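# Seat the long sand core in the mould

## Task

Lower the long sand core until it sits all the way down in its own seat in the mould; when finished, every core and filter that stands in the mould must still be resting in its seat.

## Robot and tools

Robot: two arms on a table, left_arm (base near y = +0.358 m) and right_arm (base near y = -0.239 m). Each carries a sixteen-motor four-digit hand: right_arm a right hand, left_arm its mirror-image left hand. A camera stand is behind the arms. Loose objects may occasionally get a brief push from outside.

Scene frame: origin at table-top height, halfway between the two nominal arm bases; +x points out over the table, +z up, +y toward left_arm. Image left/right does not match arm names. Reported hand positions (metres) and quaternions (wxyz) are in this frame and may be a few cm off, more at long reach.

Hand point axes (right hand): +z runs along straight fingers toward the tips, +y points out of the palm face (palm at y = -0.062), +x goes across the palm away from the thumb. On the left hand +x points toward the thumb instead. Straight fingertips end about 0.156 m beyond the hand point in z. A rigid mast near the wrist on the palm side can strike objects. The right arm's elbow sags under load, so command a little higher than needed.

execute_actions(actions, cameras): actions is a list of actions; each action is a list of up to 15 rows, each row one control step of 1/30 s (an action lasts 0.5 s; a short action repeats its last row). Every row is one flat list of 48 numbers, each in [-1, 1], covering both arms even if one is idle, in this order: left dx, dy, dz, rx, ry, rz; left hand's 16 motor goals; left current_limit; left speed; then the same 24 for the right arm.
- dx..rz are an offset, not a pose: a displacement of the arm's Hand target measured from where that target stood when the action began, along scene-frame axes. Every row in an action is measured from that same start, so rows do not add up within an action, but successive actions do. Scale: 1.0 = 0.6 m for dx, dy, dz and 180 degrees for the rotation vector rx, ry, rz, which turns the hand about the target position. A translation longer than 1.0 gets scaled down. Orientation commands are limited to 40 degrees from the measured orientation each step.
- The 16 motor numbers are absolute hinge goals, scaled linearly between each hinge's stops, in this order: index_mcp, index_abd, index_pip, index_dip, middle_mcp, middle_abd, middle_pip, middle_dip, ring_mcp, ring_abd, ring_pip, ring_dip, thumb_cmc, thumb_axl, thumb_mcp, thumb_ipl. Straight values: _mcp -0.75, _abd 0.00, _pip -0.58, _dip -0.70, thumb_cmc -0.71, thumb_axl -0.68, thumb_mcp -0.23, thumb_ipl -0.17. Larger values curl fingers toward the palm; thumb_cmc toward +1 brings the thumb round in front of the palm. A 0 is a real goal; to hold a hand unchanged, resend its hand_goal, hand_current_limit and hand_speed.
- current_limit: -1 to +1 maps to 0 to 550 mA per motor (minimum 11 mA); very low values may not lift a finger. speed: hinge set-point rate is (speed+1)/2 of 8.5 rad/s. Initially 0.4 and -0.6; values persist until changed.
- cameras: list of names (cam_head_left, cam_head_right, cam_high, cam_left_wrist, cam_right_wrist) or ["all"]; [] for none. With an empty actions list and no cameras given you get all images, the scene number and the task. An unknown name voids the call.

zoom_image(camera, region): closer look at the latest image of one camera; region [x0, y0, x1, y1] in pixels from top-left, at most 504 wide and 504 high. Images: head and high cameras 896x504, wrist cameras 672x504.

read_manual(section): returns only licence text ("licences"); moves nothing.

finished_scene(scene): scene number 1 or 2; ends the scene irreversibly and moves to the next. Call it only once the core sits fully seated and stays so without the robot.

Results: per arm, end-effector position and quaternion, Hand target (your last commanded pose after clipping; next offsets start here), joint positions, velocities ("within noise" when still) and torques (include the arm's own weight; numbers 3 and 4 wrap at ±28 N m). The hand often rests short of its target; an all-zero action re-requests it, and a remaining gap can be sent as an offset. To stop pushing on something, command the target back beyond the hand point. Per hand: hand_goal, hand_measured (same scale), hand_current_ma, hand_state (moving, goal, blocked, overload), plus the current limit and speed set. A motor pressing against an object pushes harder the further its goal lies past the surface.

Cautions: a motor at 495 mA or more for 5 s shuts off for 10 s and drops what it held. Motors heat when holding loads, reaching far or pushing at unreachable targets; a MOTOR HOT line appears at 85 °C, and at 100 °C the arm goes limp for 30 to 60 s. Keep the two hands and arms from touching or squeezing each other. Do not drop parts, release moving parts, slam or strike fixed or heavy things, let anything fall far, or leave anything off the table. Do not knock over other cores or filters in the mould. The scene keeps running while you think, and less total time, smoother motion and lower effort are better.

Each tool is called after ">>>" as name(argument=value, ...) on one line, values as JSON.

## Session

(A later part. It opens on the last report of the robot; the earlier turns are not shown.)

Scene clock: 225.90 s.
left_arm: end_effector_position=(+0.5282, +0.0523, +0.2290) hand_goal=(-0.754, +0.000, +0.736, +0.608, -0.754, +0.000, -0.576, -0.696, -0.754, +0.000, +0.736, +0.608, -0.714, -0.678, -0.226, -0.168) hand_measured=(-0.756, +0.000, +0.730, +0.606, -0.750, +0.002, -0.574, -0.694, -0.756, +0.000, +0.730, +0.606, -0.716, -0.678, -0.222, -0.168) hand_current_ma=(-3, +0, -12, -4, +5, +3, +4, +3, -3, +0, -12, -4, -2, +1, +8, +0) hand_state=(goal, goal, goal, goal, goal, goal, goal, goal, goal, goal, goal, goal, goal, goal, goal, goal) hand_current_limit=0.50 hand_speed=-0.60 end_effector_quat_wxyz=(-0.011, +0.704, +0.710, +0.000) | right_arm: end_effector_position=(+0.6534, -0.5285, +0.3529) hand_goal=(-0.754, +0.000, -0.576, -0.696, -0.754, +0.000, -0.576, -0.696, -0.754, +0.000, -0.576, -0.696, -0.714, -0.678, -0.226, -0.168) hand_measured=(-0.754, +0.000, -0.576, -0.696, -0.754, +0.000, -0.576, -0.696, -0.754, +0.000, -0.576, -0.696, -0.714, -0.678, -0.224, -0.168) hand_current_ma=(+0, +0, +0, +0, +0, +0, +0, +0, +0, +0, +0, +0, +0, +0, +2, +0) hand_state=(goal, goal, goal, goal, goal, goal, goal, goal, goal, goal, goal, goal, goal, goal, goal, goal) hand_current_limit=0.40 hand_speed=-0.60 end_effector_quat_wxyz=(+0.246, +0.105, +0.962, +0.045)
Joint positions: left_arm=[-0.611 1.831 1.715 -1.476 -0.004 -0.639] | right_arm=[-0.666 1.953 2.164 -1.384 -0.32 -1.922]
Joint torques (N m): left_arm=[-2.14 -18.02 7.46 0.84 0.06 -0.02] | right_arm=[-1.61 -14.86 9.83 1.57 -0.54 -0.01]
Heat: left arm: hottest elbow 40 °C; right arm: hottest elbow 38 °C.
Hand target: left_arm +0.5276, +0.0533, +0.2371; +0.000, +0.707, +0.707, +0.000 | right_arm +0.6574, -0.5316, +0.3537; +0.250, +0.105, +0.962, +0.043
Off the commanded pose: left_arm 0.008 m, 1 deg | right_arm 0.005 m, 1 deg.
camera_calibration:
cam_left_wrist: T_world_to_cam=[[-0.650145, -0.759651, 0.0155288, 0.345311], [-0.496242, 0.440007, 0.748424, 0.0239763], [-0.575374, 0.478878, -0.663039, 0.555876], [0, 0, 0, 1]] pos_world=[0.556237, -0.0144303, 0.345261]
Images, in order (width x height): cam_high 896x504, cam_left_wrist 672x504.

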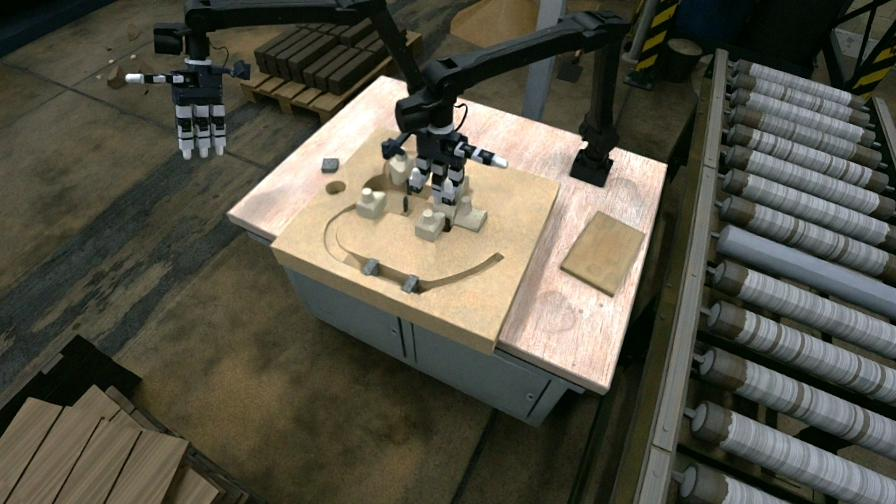

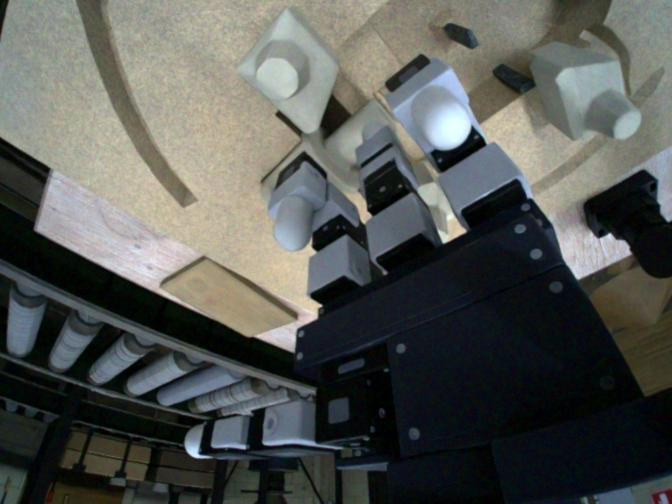

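>>> execute_actions(actions=[[[0,0,-0.012,0,0,0,-0.754,0,0.737,0.609,-0.754,0,-0.576,-0.696,-0.754,0,0.737,0.609,-0.714,-0.678,-0.226,-0.168,0.5,-0.6,0,0,0,0,0,0,-0.754,0,-0.576,-0.696,-0.754,0,-0.576,-0.696,-0.754,0,-0.576,-0.696,-0.714,-0.678,-0.226,-0.168,0.4,-0.6],[0,0,-0.025,0,0,0,-0.754,0,0.737,0.609,-0.754,0,-0.576,-0.696,-0.754,0,0.737,0.609,-0.714,-0.678,-0.226,-0.168,0.5,-0.6,0,0,0,0,0,0,-0.754,0,-0.576,-0.696,-0.754,0,-0.576,-0.696,-0.754,0,-0.576,-0.696,-0.714,-0.678,-0.226,-0.168,0.4,-0.6]]])

>>> execute_actions(actions=[[[0,0,-0.007,0,0,0,-0.754,0,0.737,0.609,-0.754,0,-0.576,-0.696,-0.754,0,0.737,0.609,-0.714,-0.678,-0.226,-0.168,0.5,-0.6,0,0,0,0,0,0,-0.754,0,-0.576,-0.696,-0.754,0,-0.576,-0.696,-0.754,0,-0.576,-0.696,-0.714,-0.678,-0.226,-0.168,0.4,-0.6],[0,0,-0.015,0,0,0,-0.754,0,0.737,0.609,-0.754,0,-0.576,-0.696,-0.754,0,0.737,0.609,-0.714,-0.678,-0.226,-0.168,0.5,-0.6,0,0,0,0,0,0,-0.754,0,-0.576,-0.696,-0.754,0,-0.576,-0.696,-0.754,0,-0.576,-0.696,-0.714,-0.678,-0.226,-0.168,0.4,-0.6]]], cameras=["cam_high"])

>>> zoom_image(camera="cam_high", region=[425, 180, 495, 250])

Scene clock: 236.87 s.
left_arm: end_effector_position=(+0.5292, +0.0514, +0.2243) hand_goal=(-0.754, +0.000, +0.736, +0.608, -0.754, +0.000, -0.576, -0.696, -0.754, +0.000, +0.736, +0.608, -0.714, -0.678, -0.226, -0.168) hand_measured=(-0.756, +0.000, +0.730, +0.606, -0.752, +0.000, -0.576, -0.696, -0.756, +0.000, +0.730, +0.606, -0.716, -0.678, -0.222, -0.168) hand_current_ma=(-3, +0, -12, -4, +2, +0, +1, +1, -3, +0, -12, -4, -2, +1, +9, +0) hand_state=(goal, goal, goal, goal, goal, goal, goal, goal, goal, goal, goal, goal, goal, goal, goal, goal) hand_current_limit=0.50 hand_speed=-0.60 end_effector_quat_wxyz=(-0.002, +0.704, +0.710, +0.001) | right_arm: end_effector_position=(+0.6534, -0.5285, +0.3529) hand_goal=(-0.754, +0.000, -0.576, -0.696, -0.754, +0.000, -0.576, -0.696, -0.754, +0.000, -0.576, -0.696, -0.714, -0.678, -0.226, -0.168) hand_measured=(-0.754, +0.000, -0.576, -0.696, -0.754, +0.000, -0.576, -0.696, -0.754, +0.000, -0.576, -0.696, -0.714, -0.678, -0.224, -0.168) hand_current_ma=(+0, +0, +0, +0, +0, +0, +0, +0, +0, +0, +0, +0, +0, +0, +2, +0) hand_state=(goal, goal, goal, goal, goal, goal, goal, goal, goal, goal, goal, goal, goal, goal, goal, goal) hand_current_limit=0.40 hand_speed=-0.60 end_effector_quat_wxyz=(+0.246, +0.105, +0.962, +0.045)
Joint positions: left_arm=[-0.611 1.824 1.691 -1.441 -0.003 -0.638] | right_arm=[-0.666 1.953 2.164 -1.384 -0.32 -1.922]
Joint torques (N m): left_arm=[-2.2 -16.85 6.82 0.88 0.02 -0.03] | right_arm=[-1.73 -14.8 9.66 1.63 -0.47 0]
Heat: left arm: hottest elbow 40 °C; right arm: hottest elbow 38 °C.
Hand target: left_arm +0.5275, +0.0533, +0.2222; +0.000, +0.707, +0.707, +0.000 | right_arm +0.6574, -0.5316, +0.3537; +0.250, +0.105, +0.962, +0.043
Off the commanded pose: left_arm 0.003 m, 1 deg | right_arm 0.005 m, 1 deg.

Scene clock: 237.57 s.
left_arm: end_effector_position=(+0.5294, +0.0512, +0.2242) hand_goal=(-0.754, +0.000, +0.736, +0.608, -0.754, +0.000, -0.576, -0.696, -0.754, +0.000, +0.736, +0.608, -0.714, -0.678, -0.226, -0.168) hand_measured=(-0.756, +0.000, +0.730, +0.606, -0.758, -0.010, -0.578, -0.698, -0.756, +0.000, +0.730, +0.606, -0.716, -0.678, -0.222, -0.168) hand_current_ma=(-3, +0, -12, -4, -7, -17, -4, -2, -3, +0, -12, -4, -2, +1, +9, +0) hand_state=(goal, goal, goal, goal, goal, goal, goal, goal, goal, goal, goal, goal, goal, goal, goal, goal) hand_current_limit=0.50 hand_speed=-0.60 end_effector_quat_wxyz=(+0.005, +0.704, +0.710, +0.002) | right_arm: end_effector_position=(+0.6534, -0.5285, +0.3529) hand_goal=(-0.754, +0.000, -0.576, -0.696, -0.754, +0.000, -0.576, -0.696, -0.754, +0.000, -0.576, -0.696, -0.714, -0.678, -0.226, -0.168) hand_measured=(-0.754, +0.000, -0.576, -0.696, -0.754, +0.000, -0.576, -0.696, -0.754, +0.000, -0.576, -0.696, -0.714, -0.678, -0.224, -0.168) hand_current_ma=(+0, +0, +0, +0, +0, +0, +0, +0, +0, +0, +0, +0, +0, +0, +2, +0) hand_state=(goal, goal, goal, goal, goal, goal, goal, goal, goal, goal, goal, goal, goal, goal, goal, goal) hand_current_limit=0.40 hand_speed=-0.60 end_effector_quat_wxyz=(+0.246, +0.105, +0.962, +0.045)
Joint positions: left_arm=[-0.611 1.817 1.678 -1.422 -0.003 -0.638] | right_arm=[-0.666 1.953 2.164 -1.384 -0.32 -1.922]
Joint torques (N m): left_arm=[-2.08 -15.85 6.5 1.11 0.04 0] | right_arm=[-1.2 -15.21 9.85 1.68 -0.52 0.05]
Heat: left arm: hottest elbow 40 °C; right arm: hottest elbow 38 °C.
Hand target: left_arm +0.5275, +0.0532, +0.2131; +0.000, +0.707, +0.707, +0.000 | right_arm +0.6574, -0.5316, +0.3537; +0.250, +0.105, +0.962, +0.043
Off the commanded pose: left_arm 0.011 m, 1 deg | right_arm 0.005 m, 1 deg.
Images, in order (width x height): cam_high 896x504.

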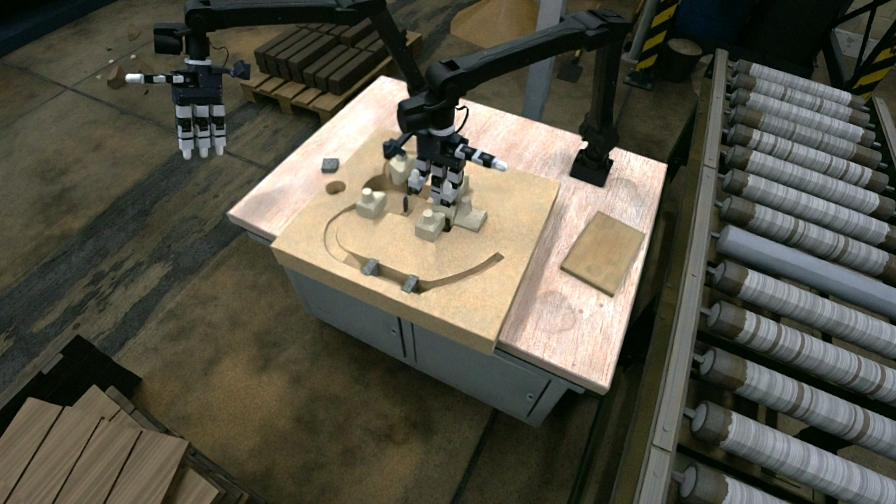

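Scaled by 7.200 from the camera's 896x504 image, which has a finer 1280x720 frame.

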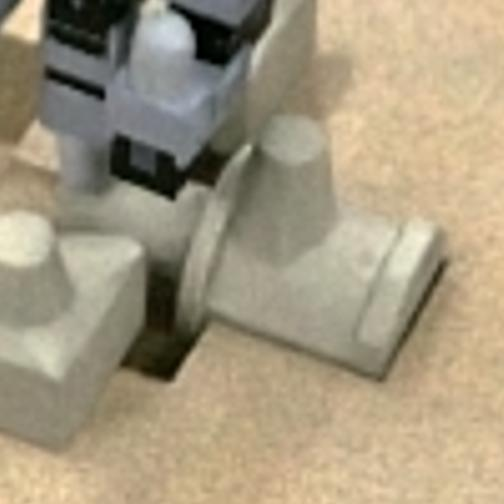

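>>> execute_actions(actions=[[[0,0,-0.008,0,0,0,-0.754,0,0.737,0.609,-0.754,0,-0.576,-0.696,-0.754,0,0.737,0.609,-0.714,-0.678,-0.226,-0.168,0.5,-0.6,0,0,0,0,0,0,-0.754,0,-0.576,-0.696,-0.754,0,-0.576,-0.696,-0.754,0,-0.576,-0.696,-0.714,-0.678,-0.226,-0.168,0.4,-0.6],[0,0,-0.018,0,0,0,-0.754,0,0.737,0.609,-0.754,0,-0.576,-0.696,-0.754,0,0.737,0.609,-0.714,-0.678,-0.226,-0.168,0.5,-0.6,0,0,0,0,0,0,-0.754,0,-0.576,-0.696,-0.754,0,-0.576,-0.696,-0.754,0,-0.576,-0.696,-0.714,-0.678,-0.226,-0.168,0.4,-0.6]]], cameras=["cam_high", "cam_left_wrist", "cam_head_left", "cam_head_right"])

>>> zoom_image(camera="cam_high", region=[425, 180, 495, 250])

>>> zoom_image(camera="cam_left_wrist", region=[240, 70, 440, 220])

>>> zoom_image(camera="cam_head_right", region=[390, 285, 480, 355])

Scene clock: 245.03 s.
left_arm: end_effector_position=(+0.5296, +0.0511, +0.2245) hand_goal=(-0.754, +0.000, +0.736, +0.608, -0.754, +0.000, -0.576, -0.696, -0.754, +0.000, +0.736, +0.608, -0.714, -0.678, -0.226, -0.168) hand_measured=(-0.756, +0.000, +0.730, +0.606, -0.766, -0.016, -0.584, -0.702, -0.756, +0.000, +0.730, +0.606, -0.716, -0.678, -0.222, -0.168) hand_current_ma=(-3, +0, -12, -4, -30, -32, -16, -11, -3, +0, -12, -4, -2, +1, +9, +0) hand_state=(goal, goal, goal, goal, goal, goal, goal, goal, goal, goal, goal, goal, goal, goal, goal, goal) hand_current_limit=0.50 hand_speed=-0.60 end_effector_quat_wxyz=(+0.013, +0.704, +0.710, +0.003) | right_arm: end_effector_position=(+0.6534, -0.5285, +0.3529) hand_goal=(-0.754, +0.000, -0.576, -0.696, -0.754, +0.000, -0.576, -0.696, -0.754, +0.000, -0.576, -0.696, -0.714, -0.678, -0.226, -0.168) hand_measured=(-0.754, +0.000, -0.576, -0.696, -0.754, +0.000, -0.576, -0.696, -0.754, +0.000, -0.576, -0.696, -0.714, -0.678, -0.224, -0.168) hand_current_ma=(+0, +0, +0, +0, +0, +0, +0, +0, +0, +0, +0, +0, +0, +0, +2, +0) hand_state=(goal, goal, goal, goal, goal, goal, goal, goal, goal, goal, goal, goal, goal, goal, goal, goal) hand_current_limit=0.40 hand_speed=-0.60 end_effector_quat_wxyz=(+0.246, +0.105, +0.962, +0.045)
Joint positions: left_arm=[-0.611 1.806 1.662 -1.4 -0.003 -0.638] | right_arm=[-0.666 1.953 2.164 -1.384 -0.32 -1.922]
Joint torques (N m): left_arm=[-2.32 -14.74 6.02 1.36 0.03 -0.03] | right_arm=[-1.79 -15.21 9.76 1.69 -0.54 0.02]
Heat: left arm: hottest elbow 39 °C; right arm: hottest elbow 38 °C.
Hand target: left_arm +0.5275, +0.0532, +0.2024; +0.000, +0.707, +0.707, +0.000 | right_arm +0.6574, -0.5316, +0.3537; +0.250, +0.105, +0.962, +0.043
Off the commanded pose: left_arm 0.022 m, 2 deg | right_arm 0.005 m, 1 deg.
camera_calibration:
cam_left_wrist: T_world_to_cam=[[-0.650979, -0.758992, 0.0125359, 0.346488], [-0.523958, 0.46122, 0.716062, 0.0494066], [-0.549267, 0.459573, -0.697924, 0.549241], [0, 0, 0, 1]] pos_world=[0.553123, -0.0122216, 0.343607]
Images, in order (width x height): cam_head_left 896x504, cam_head_right 896x504, cam_high 896x504, cam_left_wrist 672x504.

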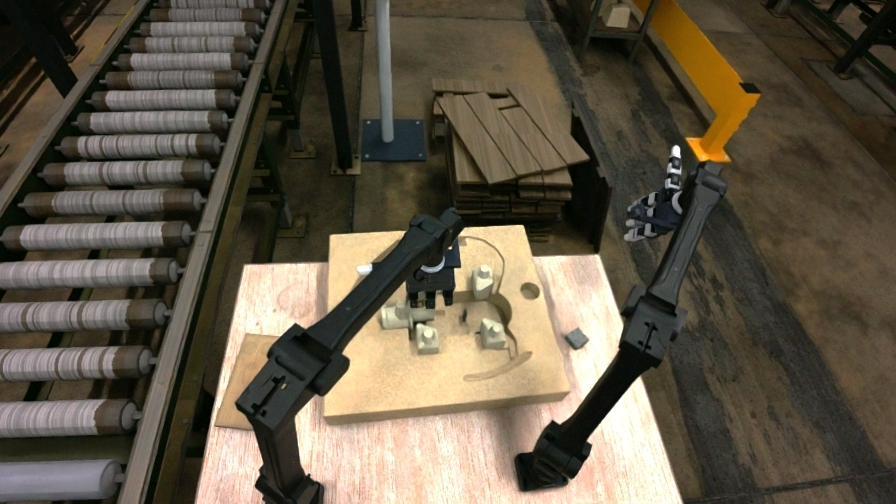

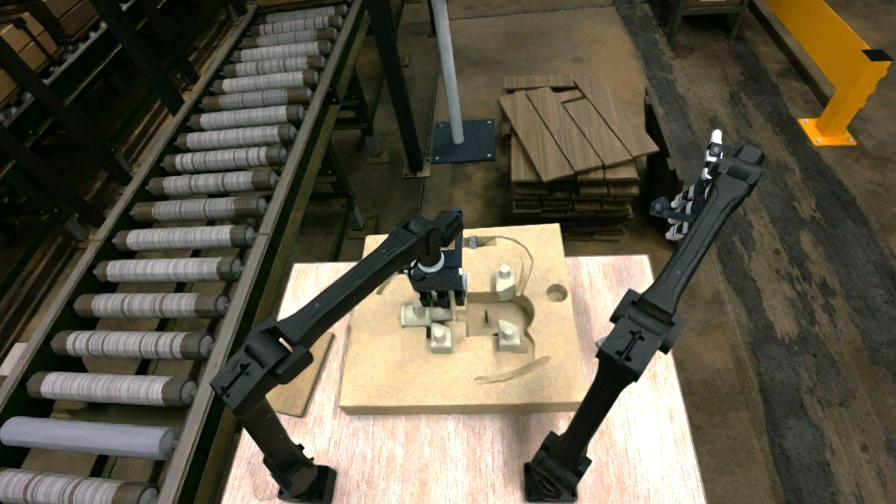

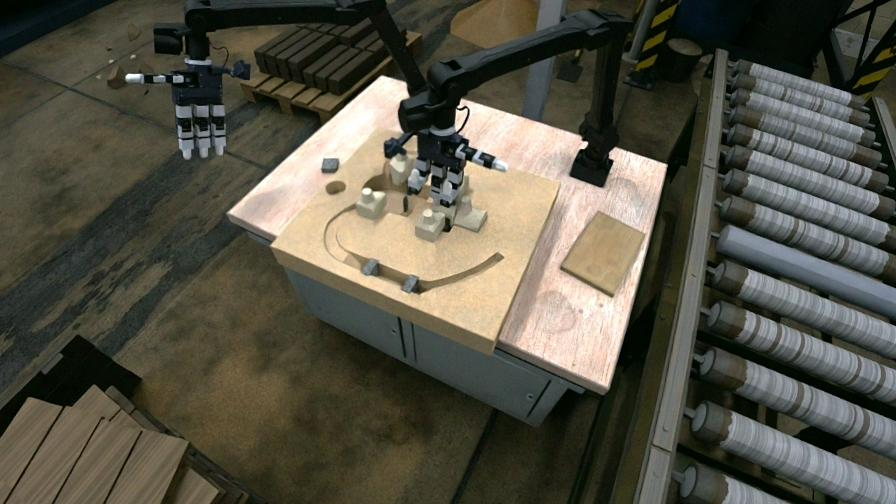

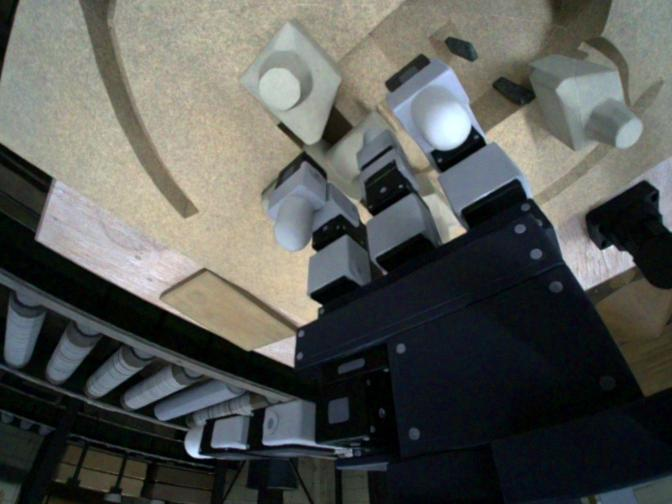

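Scaled by 7.200 from the camera's 896x504 image, which has a finer 1280x720 frame.

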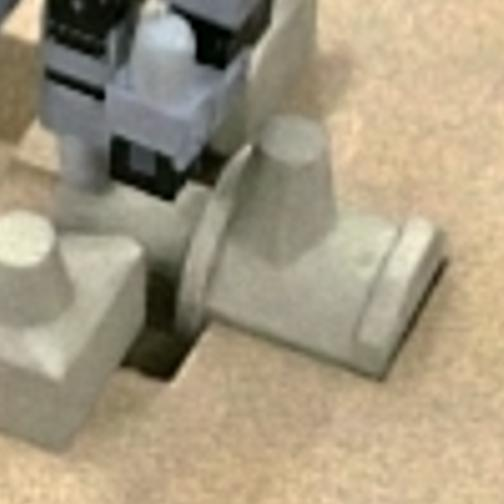

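Scaled by 2.520 from the camera's 672x504 image, which has a finer 960x720 frame.

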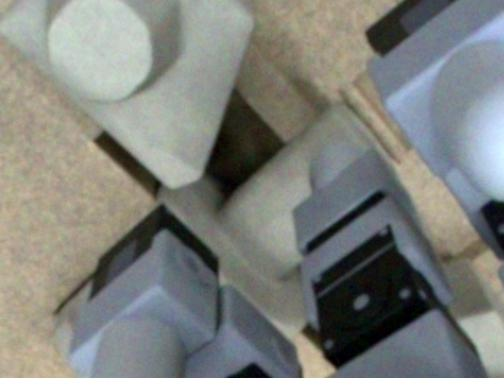

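Scaled by 5.600 from the camera's 896x504 image, which has a finer 1280x720 frame.

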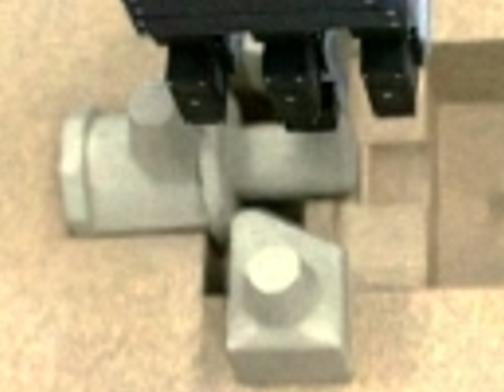

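>>> zoom_image(camera="cam_head_left", region=[375, 280, 445, 350])

>>> execute_actions(actions=[[[0,0,-0.012,0,0,0,-0.754,0,0.737,0.609,-0.754,0,-0.576,-0.696,-0.754,0,0.737,0.609,-0.714,-0.678,-0.226,-0.168,0.5,-0.6,0,0,0,0,0,0,-0.754,0,-0.576,-0.696,-0.754,0,-0.576,-0.696,-0.754,0,-0.576,-0.696,-0.714,-0.678,-0.226,-0.168,0.4,-0.6],[0,0,-0.025,0,0,0,-0.754,0,0.737,0.609,-0.754,0,-0.576,-0.696,-0.754,0,0.737,0.609,-0.714,-0.678,-0.226,-0.168,0.5,-0.6,0,0,0,0,0,0,-0.754,0,-0.576,-0.696,-0.754,0,-0.576,-0.696,-0.754,0,-0.576,-0.696,-0.714,-0.678,-0.226,-0.168,0.4,-0.6]]], cameras=["cam_high", "cam_head_left"])

>>> zoom_image(camera="cam_high", region=[425, 180, 495, 250])

>>> zoom_image(camera="cam_head_left", region=[375, 280, 445, 350])

Scaled by 7.200 from the camera's 896x504 image, which has a finer 1280x720 frame.

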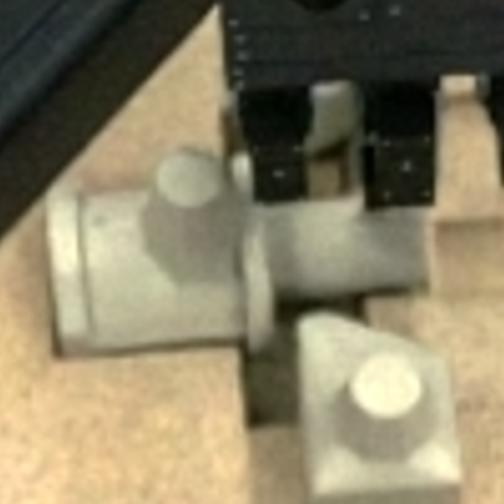

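Scene clock: 258.90 s.
left_arm: end_effector_position=(+0.5298, +0.0511, +0.2247) hand_goal=(-0.754, +0.000, +0.736, +0.608, -0.754, +0.000, -0.576, -0.696, -0.754, +0.000, +0.736, +0.608, -0.714, -0.678, -0.226, -0.168) hand_measured=(-0.756, +0.000, +0.730, +0.606, -0.774, -0.030, -0.590, -0.706, -0.756, +0.000, +0.730, +0.606, -0.716, -0.678, -0.222, -0.168) hand_current_ma=(-3, +0, -12, -4, -57, -72, -32, -23, -3, +0, -12, -4, -2, +1, +9, +0) hand_state=(goal, goal, goal, goal, blocked, blocked, goal, goal, goal, goal, goal, goal, goal, goal, goal, goal) hand_current_limit=0.50 hand_speed=-0.60 end_effector_quat_wxyz=(+0.024, +0.704, +0.710, +0.005) | right_arm: end_effector_position=(+0.6534, -0.5285, +0.3529) hand_goal=(-0.754, +0.000, -0.576, -0.696, -0.754, +0.000, -0.576, -0.696, -0.754, +0.000, -0.576, -0.696, -0.714, -0.678, -0.226, -0.168) hand_measured=(-0.754, +0.000, -0.576, -0.696, -0.754, +0.000, -0.576, -0.696, -0.754, +0.000, -0.576, -0.696, -0.714, -0.678, -0.224, -0.168) hand_current_ma=(+0, +0, +0, +0, +0, +0, +0, +0, +0, +0, +0, +0, +0, +0, +2, +0) hand_state=(goal, goal, goal, goal, goal, goal, goal, goal, goal, goal, goal, goal, goal, goal, goal, goal) hand_current_limit=0.40 hand_speed=-0.60 end_effector_quat_wxyz=(+0.246, +0.105, +0.962, +0.045)
Joint positions: left_arm=[-0.611 1.793 1.639 -1.368 -0.003 -0.638] | right_arm=[-0.666 1.953 2.164 -1.384 -0.32 -1.922]
Joint torques (N m): left_arm=[-1.79 -13.16 5.48 1.5 0.03 0] | right_arm=[-1.67 -14.92 9.65 1.65 -0.53 0.04]
Heat: left arm: hottest elbow 38 °C; right arm: hottest elbow 38 °C.
Hand target: left_arm +0.5276, +0.0532, +0.1873; +0.000, +0.707, +0.707, +0.000 | right_arm +0.6574, -0.5316, +0.3537; +0.250, +0.105, +0.962, +0.043
Off the commanded pose: left_arm 0.037 m, 3 deg | right_arm 0.005 m, 1 deg.
Images, in order (width x height): cam_head_left 896x504, cam_high 896x504.

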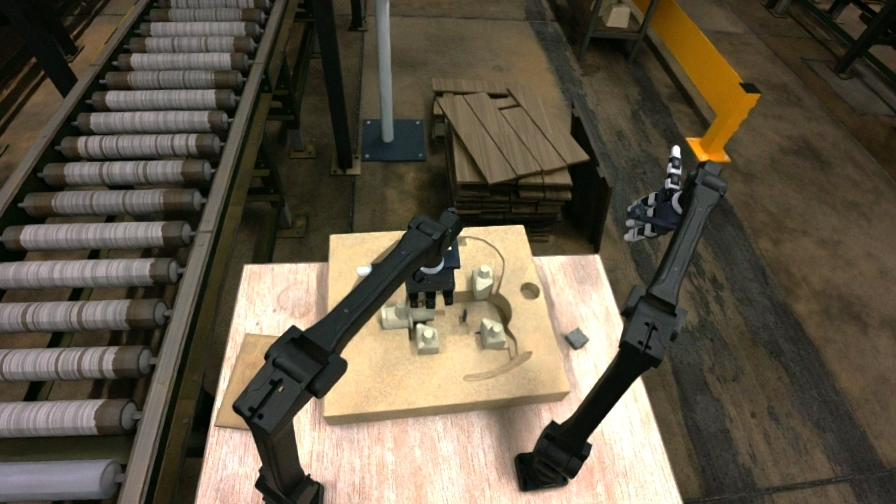

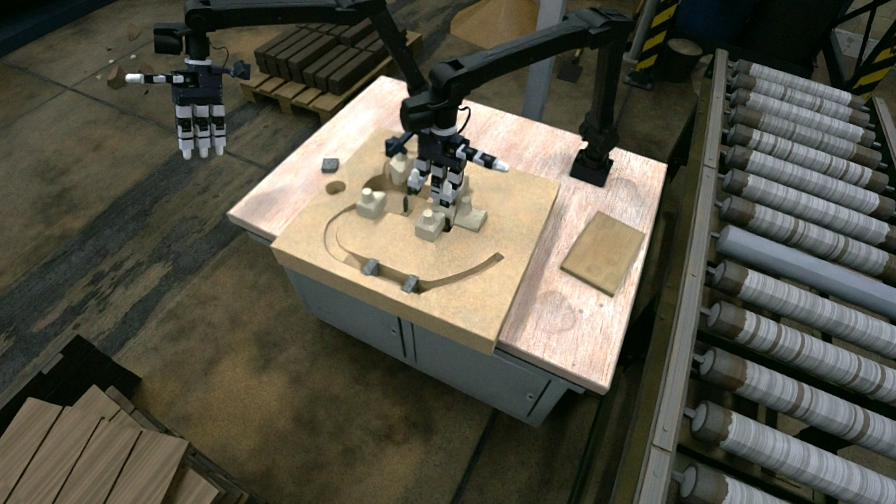

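Scaled by 7.200 from the camera's 896x504 image, which has a finer 1280x720 frame.

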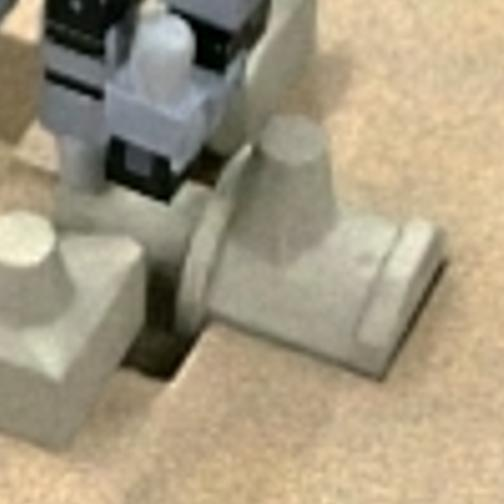

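Scaled by 7.200 from the camera's 896x504 image, which has a finer 1280x720 frame.

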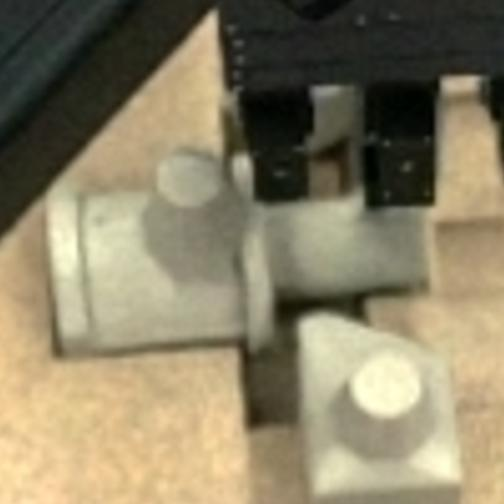

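>>> execute_actions(actions=[[[0,0,0.03,0,0,0,-0.754,0,0.737,0.609,-0.754,0,-0.576,-0.696,-0.754,0,0.737,0.609,-0.714,-0.678,-0.226,-0.168,0.5,-0.6,0,0,0,0,0,0,-0.754,0,-0.576,-0.696,-0.754,0,-0.576,-0.696,-0.754,0,-0.576,-0.696,-0.714,-0.678,-0.226,-0.168,0.4,-0.6],[0,0,0.06,0,0,0,-0.754,0,0.737,0.609,-0.754,0,-0.576,-0.696,-0.754,0,0.737,0.609,-0.714,-0.678,-0.226,-0.168,0.5,-0.6,0,0,0,0,0,0,-0.754,0,-0.576,-0.696,-0.754,0,-0.576,-0.696,-0.754,0,-0.576,-0.696,-0.714,-0.678,-0.226,-0.168,0.4,-0.6],[0,0,0.1,0,0,0,-0.754,0,0.737,0.609,-0.754,0,-0.576,-0.696,-0.754,0,0.737,0.609,-0.714,-0.678,-0.226,-0.168,0.5,-0.6,0,0,0,0,0,0,-0.754,0,-0.576,-0.696,-0.754,0,-0.576,-0.696,-0.754,0,-0.576,-0.696,-0.714,-0.678,-0.226,-0.168,0.4,-0.6],[0,0,0.14,0,0,0,-0.754,0,0.737,0.609,-0.754,0,-0.576,-0.696,-0.754,0,0.737,0.609,-0.714,-0.678,-0.226,-0.168,0.5,-0.6,0,0,0,0,0,0,-0.754,0,-0.576,-0.696,-0.754,0,-0.576,-0.696,-0.754,0,-0.576,-0.696,-0.714,-0.678,-0.226,-0.168,0.4,-0.6],[0,0,0.17,0,0,0,-0.754,0,0.737,0.609,-0.754,0,-0.576,-0.696,-0.754,0,0.737,0.609,-0.714,-0.678,-0.226,-0.168,0.5,-0.6,0,0,0,0,0,0,-0.754,0,-0.576,-0.696,-0.754,0,-0.576,-0.696,-0.754,0,-0.576,-0.696,-0.714,-0.678,-0.226,-0.168,0.4,-0.6],[0,0,0.2,0,0,0,-0.754,0,0.737,0.609,-0.754,0,-0.576,-0.696,-0.754,0,0.737,0.609,-0.714,-0.678,-0.226,-0.168,0.5,-0.6,0,0,0,0,0,0,-0.754,0,-0.576,-0.696,-0.754,0,-0.576,-0.696,-0.754,0,-0.576,-0.696,-0.714,-0.678,-0.226,-0.168,0.4,-0.6]],[[0,0.0,0,0,0,0,-0.754,0,0.737,0.609,-0.754,0,-0.576,-0.696,-0.754,0,0.737,0.609,-0.714,-0.678,-0.226,-0.168,0.5,-0.6,0,0,0,0,0,0,-0.754,0,-0.576,-0.696,-0.754,0,-0.576,-0.696,-0.754,0,-0.576,-0.696,-0.714,-0.678,-0.226,-0.168,0.4,-0.6]]], cameras=["cam_high","cam_left_wrist"])

>>> zoom_image(camera="cam_high", region=[425, 180, 495, 250])

>>> zoom_image(camera="cam_left_wrist", region=[260, 60, 400, 165])

Scene clock: 276.03 s.
left_arm: end_effector_position=(+0.5145, +0.0619, +0.2859) hand_goal=(-0.754, +0.000, +0.736, +0.608, -0.754, +0.000, -0.576, -0.696, -0.754, +0.000, +0.736, +0.608, -0.714, -0.678, -0.226, -0.168) hand_measured=(-0.756, +0.000, +0.730, +0.606, -0.752, +0.000, -0.576, -0.698, -0.756, +0.000, +0.730, +0.606, -0.716, -0.678, -0.222, -0.168) hand_current_ma=(-3, +0, -12, -4, +5, +0, +1, -3, -3, +0, -12, -4, -2, +1, +9, +0) hand_state=(goal, goal, goal, goal, goal, goal, goal, goal, goal, goal, goal, goal, goal, goal, goal, goal) hand_current_limit=0.50 hand_speed=-0.60 end_effector_quat_wxyz=(-0.022, +0.704, +0.710, -0.002) | right_arm: end_effector_position=(+0.6534, -0.5285, +0.3529) hand_goal=(-0.754, +0.000, -0.576, -0.696, -0.754, +0.000, -0.576, -0.696, -0.754, +0.000, -0.576, -0.696, -0.714, -0.678, -0.226, -0.168) hand_measured=(-0.754, +0.000, -0.576, -0.696, -0.754, +0.000, -0.576, -0.696, -0.754, +0.000, -0.576, -0.696, -0.714, -0.678, -0.224, -0.168) hand_current_ma=(+0, +0, +0, +0, +0, +0, +0, +0, +0, +0, +0, +0, +0, +0, +2, +0) hand_state=(goal, goal, goal, goal, goal, goal, goal, goal, goal, goal, goal, goal, goal, goal, goal, goal) hand_current_limit=0.40 hand_speed=-0.60 end_effector_quat_wxyz=(+0.246, +0.105, +0.962, +0.045)
Joint positions: left_arm=[-0.611 1.792 1.812 -1.635 -0.003 -0.637] | right_arm=[-0.666 1.953 2.164 -1.384 -0.32 -1.922]
Joint velocities: left_arm=[within noise] | right_arm=[-0.015 -0.005 -0.012 0.002 -0.154 0.022]
Joint torques (N m): left_arm=[-2.49 -15.03 13.03 0.13 -0.04 -0.03] | right_arm=[-1.85 -15.15 9.7 1.54 -0.57 -0.03]
Heat: left arm: hottest elbow 37 °C; right arm: hottest elbow 38 °C.
Hand target: left_arm +0.5276, +0.0533, +0.3074; +0.000, +0.707, +0.707, +0.000 | right_arm +0.6574, -0.5316, +0.3537; +0.250, +0.105, +0.962, +0.043
Off the commanded pose: left_arm 0.027 m, 3 deg | right_arm 0.005 m, 1 deg.
camera_calibration:
cam_left_wrist: T_world_to_cam=[[-0.651272, -0.758617, 0.0185913, 0.342524], [-0.48081, 0.431481, 0.763312, -0.0413704], [-0.587083, 0.488185, -0.645762, 0.581608], [0, 0, 0, 1]] pos_world=[0.544637, -0.00623744, 0.400791]
Images, in order (width x height): cam_high 896x504, cam_left_wrist 672x504.

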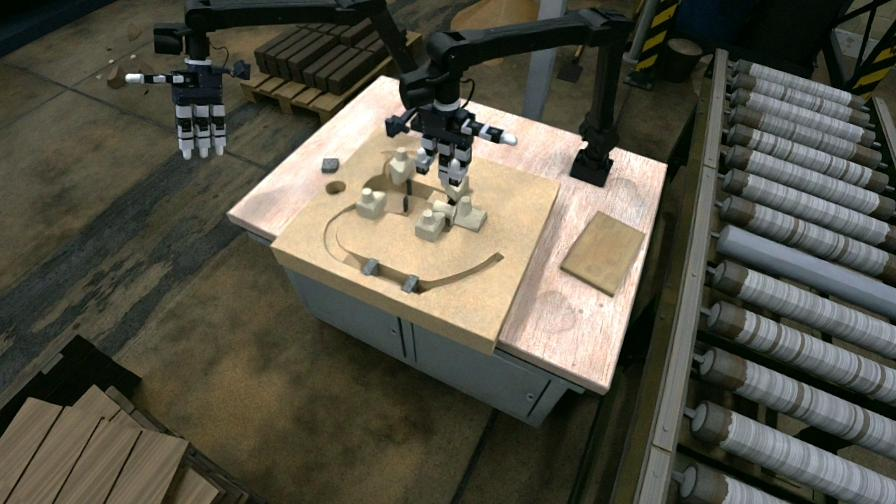

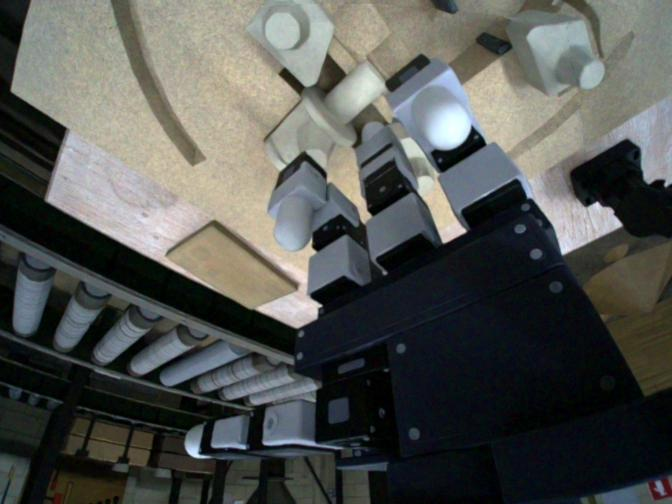

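Scaled by 7.200 from the camera's 896x504 image, which has a finer 1280x720 frame.

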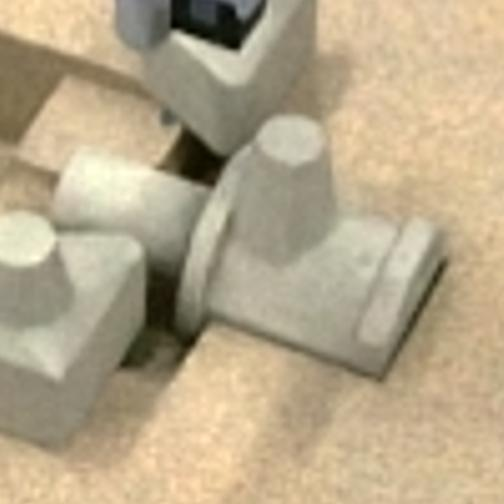

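Scaled by 3.600 from the camera's 672x504 image, which has a finer 960x720 frame.

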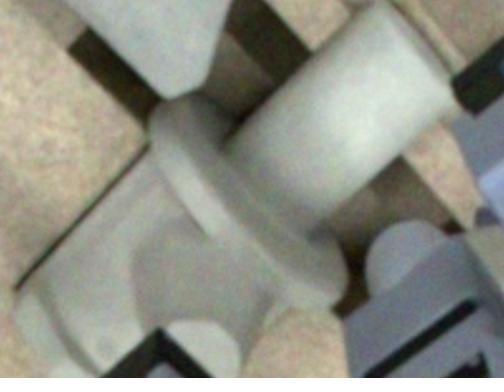

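>>> execute_actions(actions=[[[0.0,0,0.02,0,0,0,-0.754,0,0.737,0.609,-0.754,0,-0.576,-0.696,-0.754,0,0.737,0.609,-0.714,-0.678,-0.226,-0.168,0.5,-0.6,0,0,0,0,0,0,-0.754,0,-0.576,-0.696,-0.754,0,-0.576,-0.696,-0.754,0,-0.576,-0.696,-0.714,-0.678,-0.226,-0.168,0.4,-0.6]],[[0.0,0.04,0,0,0,0,-0.754,0,0.737,0.609,-0.754,0,-0.576,-0.696,-0.754,0,0.737,0.609,-0.714,-0.678,-0.226,-0.168,0.5,-0.6,0,0,0,0,0,0,-0.754,0,-0.576,-0.696,-0.754,0,-0.576,-0.696,-0.754,0,-0.576,-0.696,-0.714,-0.678,-0.226,-0.168,0.4,-0.6],[0.005,0.08,0,0,0,0,-0.754,0,0.737,0.609,-0.754,0,-0.576,-0.696,-0.754,0,0.737,0.609,-0.714,-0.678,-0.226,-0.168,0.5,-0.6,0,0,0,0,0,0,-0.754,0,-0.576,-0.696,-0.754,0,-0.576,-0.696,-0.754,0,-0.576,-0.696,-0.714,-0.678,-0.226,-0.168,0.4,-0.6],[0.01,0.12,0,0,0,0,-0.754,0,0.737,0.609,-0.754,0,-0.576,-0.696,-0.754,0,0.737,0.609,-0.714,-0.678,-0.226,-0.168,0.5,-0.6,0,0,0,0,0,0,-0.754,0,-0.576,-0.696,-0.754,0,-0.576,-0.696,-0.754,0,-0.576,-0.696,-0.714,-0.678,-0.226,-0.168,0.4,-0.6]],[[0,0.008,-0.01,0,0,0,-0.754,0,0.737,0.609,-0.754,0,-0.576,-0.696,-0.754,0,0.737,0.609,-0.714,-0.678,-0.226,-0.168,0.5,-0.6,0,0,0,0,0,0,-0.754,0,-0.576,-0.696,-0.754,0,-0.576,-0.696,-0.754,0,-0.576,-0.696,-0.714,-0.678,-0.226,-0.168,0.4,-0.6]]], cameras=["cam_high","cam_left_wrist","cam_head_right"])

>>> zoom_image(camera="cam_head_right", region=[390, 285, 480, 355])

>>> zoom_image(camera="cam_high", region=[415, 170, 495, 250])

>>> zoom_image(camera="cam_left_wrist", region=[300, 20, 440, 160])

Scene clock: 291.83 s.
left_arm: end_effector_position=(+0.5357, +0.1301, +0.3057) hand_goal=(-0.754, +0.000, +0.736, +0.608, -0.754, +0.000, -0.576, -0.696, -0.754, +0.000, +0.736, +0.608, -0.714, -0.678, -0.226, -0.168) hand_measured=(-0.756, +0.000, +0.730, +0.606, -0.752, +0.000, -0.576, -0.698, -0.756, +0.000, +0.730, +0.606, -0.716, -0.678, -0.222, -0.168) hand_current_ma=(-3, +0, -12, -4, +5, +0, +1, -3, -3, +0, -12, -4, -2, +1, +9, +0) hand_state=(goal, goal, goal, goal, goal, goal, goal, goal, goal, goal, goal, goal, goal, goal, goal, goal) hand_current_limit=0.50 hand_speed=-0.60 end_effector_quat_wxyz=(-0.011, +0.703, +0.711, -0.002) | right_arm: end_effector_position=(+0.6534, -0.5285, +0.3529) hand_goal=(-0.754, +0.000, -0.576, -0.696, -0.754, +0.000, -0.576, -0.696, -0.754, +0.000, -0.576, -0.696, -0.714, -0.678, -0.226, -0.168) hand_measured=(-0.754, +0.000, -0.576, -0.696, -0.754, +0.000, -0.576, -0.696, -0.754, +0.000, -0.576, -0.696, -0.714, -0.678, -0.224, -0.168) hand_current_ma=(+0, +0, +0, +0, +0, +0, +0, +0, +0, +0, +0, +0, +0, +0, +2, +0) hand_state=(goal, goal, goal, goal, goal, goal, goal, goal, goal, goal, goal, goal, goal, goal, goal, goal) hand_current_limit=0.40 hand_speed=-0.60 end_effector_quat_wxyz=(+0.246, +0.105, +0.962, +0.045)
Joint positions: left_arm=[-0.482 1.726 1.773 -1.639 -0.003 -0.512] | right_arm=[-0.666 1.953 2.164 -1.384 -0.32 -1.922]
Joint torques (N m): left_arm=[-2.37 -16.91 7.5 0.87 0.02 0] | right_arm=[-1.73 -14.74 9.87 1.58 -0.53 0.02]
Heat: left arm: hottest elbow 39 °C; right arm: hottest elbow 38 °C.
Hand target: left_arm +0.5335, +0.1299, +0.3133; +0.000, +0.707, +0.707, +0.000 | right_arm +0.6574, -0.5316, +0.3537; +0.250, +0.105, +0.962, +0.043
Off the commanded pose: left_arm 0.008 m, 1 deg | right_arm 0.005 m, 1 deg.
camera_calibration:
cam_left_wrist: T_world_to_cam=[[-0.648102, -0.761315, 0.0190719, 0.406191], [-0.495509, 0.440576, 0.748574, -0.0644544], [-0.578303, 0.475702, -0.662777, 0.575697], [0, 0, 0, 1]] pos_world=[0.564243, 0.0637762, 0.42206]
Images, in order (width x height): cam_head_right 896x504, cam_high 896x504, cam_left_wrist 672x504.

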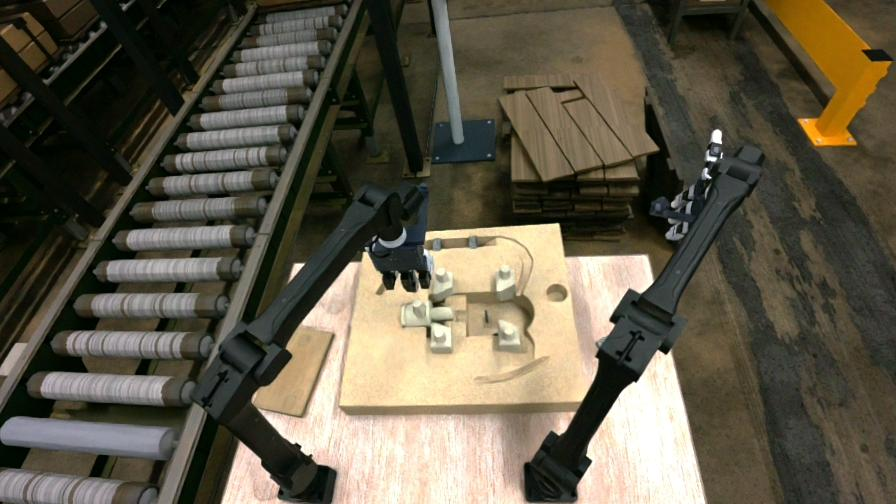

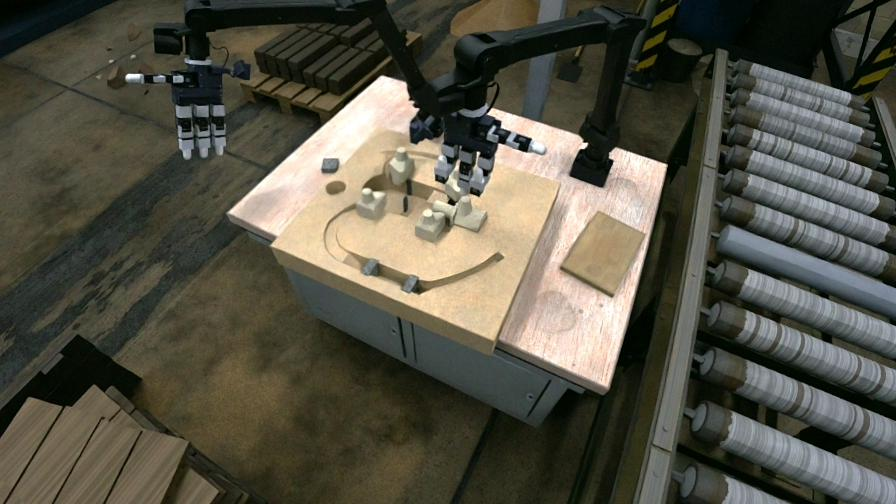

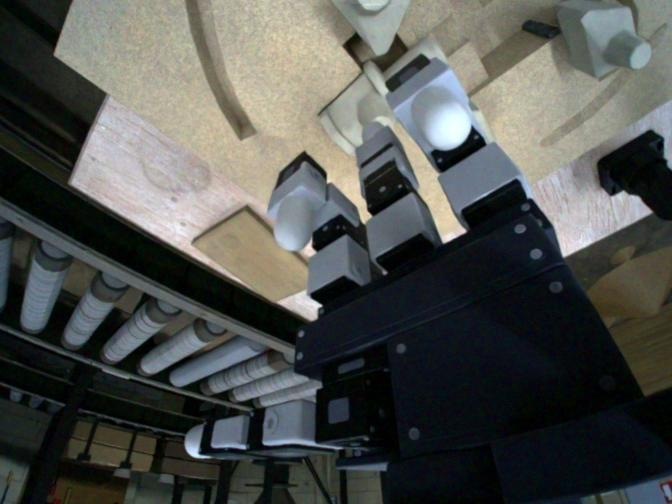

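Scaled by 5.600 from the camera's 896x504 image, which has a finer 1280x720 frame.

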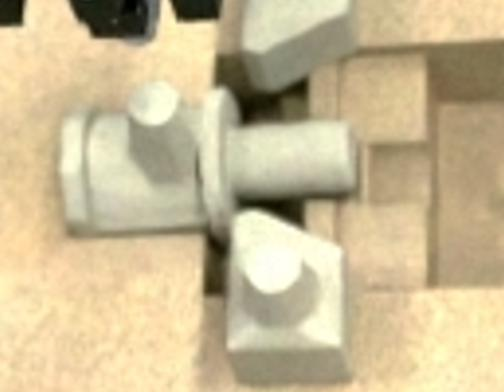

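Scaled by 6.300 from the camera's 896x504 image, which has a finer 1280x720 frame.

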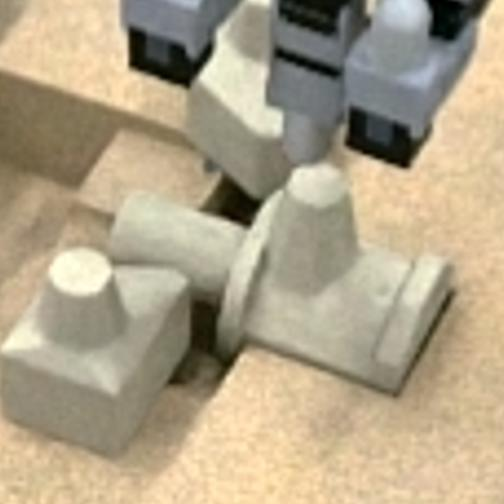

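Scaled by 3.600 from the camera's 672x504 image, which has a finer 960x720 frame.

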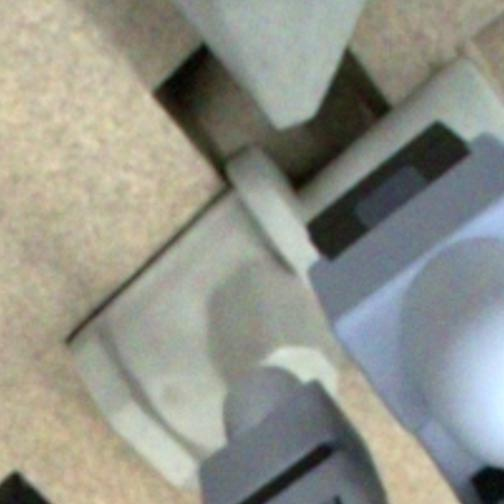

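>>> execute_actions(actions=[[[-0.011,0,-0.01,0,0,0,-0.754,0,0.737,0.609,-0.754,0,-0.576,-0.696,-0.754,0,0.737,0.609,-0.714,-0.678,-0.226,-0.168,0.5,-0.6,0,0,0,0,0,0,-0.754,0,-0.576,-0.696,-0.754,0,-0.576,-0.696,-0.754,0,-0.576,-0.696,-0.714,-0.678,-0.226,-0.168,0.4,-0.6],[-0.023,0,-0.02,0,0,0,-0.754,0,0.737,0.609,-0.754,0,-0.576,-0.696,-0.754,0,0.737,0.609,-0.714,-0.678,-0.226,-0.168,0.5,-0.6,0,0,0,0,0,0,-0.754,0,-0.576,-0.696,-0.754,0,-0.576,-0.696,-0.754,0,-0.576,-0.696,-0.714,-0.678,-0.226,-0.168,0.4,-0.6]],[[0,0,-0.01,0,0,0,-0.754,0,0.737,0.609,-0.754,0,-0.576,-0.696,-0.754,0,0.737,0.609,-0.714,-0.678,-0.226,-0.168,0.5,-0.6,0,0,0,0,0,0,-0.754,0,-0.576,-0.696,-0.754,0,-0.576,-0.696,-0.754,0,-0.576,-0.696,-0.714,-0.678,-0.226,-0.168,0.4,-0.6]]], cameras=["cam_high","cam_left_wrist"])

>>> zoom_image(camera="cam_high", region=[415, 170, 495, 250])

>>> zoom_image(camera="cam_left_wrist", region=[300, 20, 440, 160])

Scene clock: 299.97 s.
left_arm: end_effector_position=(+0.5250, +0.1352, +0.2872) hand_goal=(-0.754, +0.000, +0.736, +0.608, -0.754, +0.000, -0.576, -0.696, -0.754, +0.000, +0.736, +0.608, -0.714, -0.678, -0.226, -0.168) hand_measured=(-0.756, +0.000, +0.730, +0.606, -0.752, +0.000, -0.576, -0.698, -0.756, +0.000, +0.730, +0.606, -0.716, -0.678, -0.222, -0.168) hand_current_ma=(-3, +0, -12, -4, +5, +0, +1, -3, -3, +0, -12, -4, -2, +1, +9, +0) hand_state=(goal, goal, goal, goal, goal, goal, goal, goal, goal, goal, goal, goal, goal, goal, goal, goal) hand_current_limit=0.50 hand_speed=-0.60 end_effector_quat_wxyz=(-0.011, +0.703, +0.711, -0.002) | right_arm: end_effector_position=(+0.6534, -0.5285, +0.3529) hand_goal=(-0.754, +0.000, -0.576, -0.696, -0.754, +0.000, -0.576, -0.696, -0.754, +0.000, -0.576, -0.696, -0.714, -0.678, -0.226, -0.168) hand_measured=(-0.754, +0.000, -0.576, -0.696, -0.754, +0.000, -0.576, -0.696, -0.754, +0.000, -0.576, -0.696, -0.714, -0.678, -0.224, -0.168) hand_current_ma=(+0, +0, +0, +0, +0, +0, +0, +0, +0, +0, +0, +0, +0, +0, +2, +0) hand_state=(goal, goal, goal, goal, goal, goal, goal, goal, goal, goal, goal, goal, goal, goal, goal, goal) hand_current_limit=0.40 hand_speed=-0.60 end_effector_quat_wxyz=(+0.246, +0.105, +0.962, +0.045)
Joint positions: left_arm=[-0.483 1.694 1.681 -1.582 -0.003 -0.512] | right_arm=[-0.666 1.953 2.164 -1.384 -0.32 -1.922]
Joint torques (N m): left_arm=[-3.25 -16.44 7.38 1.01 0.03 -0.15] | right_arm=[-1.38 -14.97 10 1.59 -0.51 -0.01]
Heat: left arm: hottest elbow 39 °C; right arm: hottest elbow 38 °C.
Hand target: left_arm +0.5197, +0.1300, +0.2953; +0.000, +0.707, +0.707, +0.000 | right_arm +0.6574, -0.5316, +0.3537; +0.250, +0.105, +0.962, +0.043
Off the commanded pose: left_arm 0.011 m, 1 deg | right_arm 0.005 m, 1 deg.
camera_calibration:
cam_left_wrist: T_world_to_cam=[[-0.649177, -0.760392, 0.0193185, 0.403908], [-0.49413, 0.440895, 0.749298, -0.0591358], [-0.578278, 0.476881, -0.661951, 0.554497], [0, 0, 0, 1]] pos_world=[0.55364, 0.0687729, 0.403557]
Images, in order (width x height): cam_high 896x504, cam_left_wrist 672x504.

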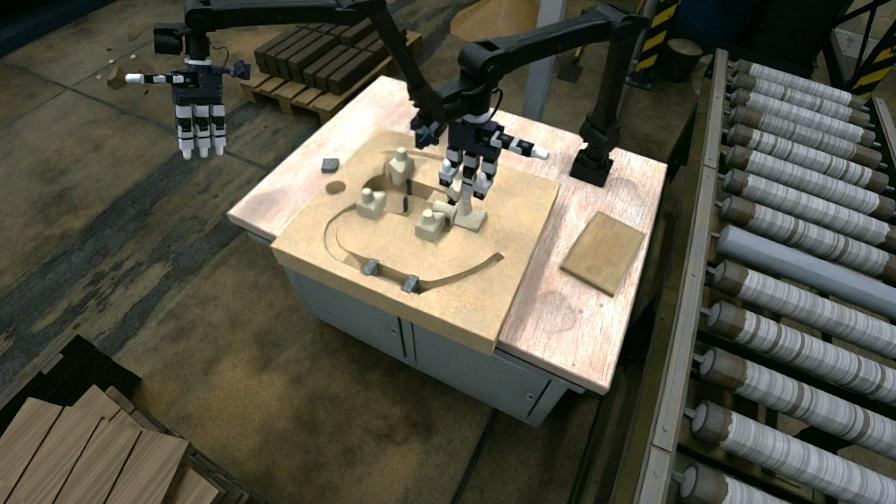

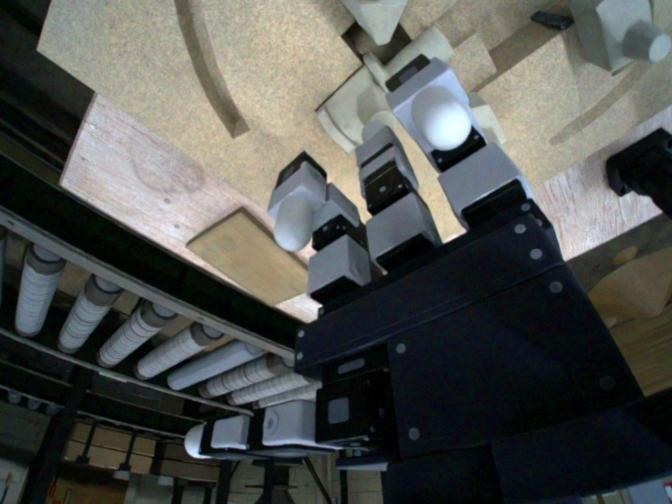

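Scaled by 6.300 from the camera's 896x504 image, which has a finer 1280x720 frame.

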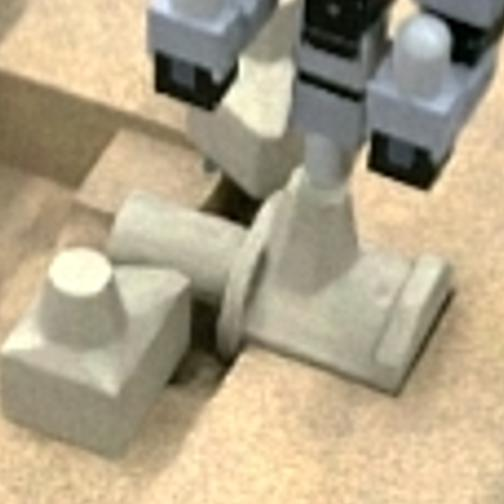

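Scaled by 3.600 from the camera's 672x504 image, which has a finer 960x720 frame.

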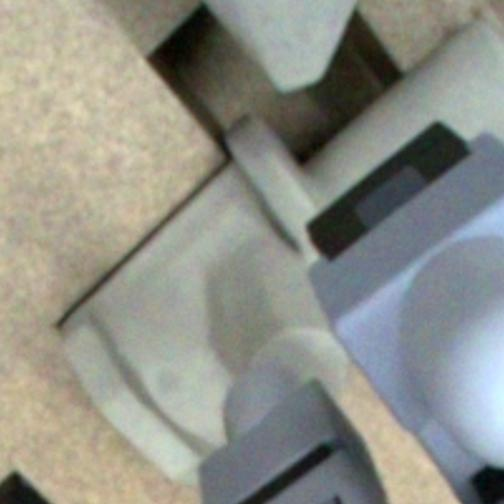

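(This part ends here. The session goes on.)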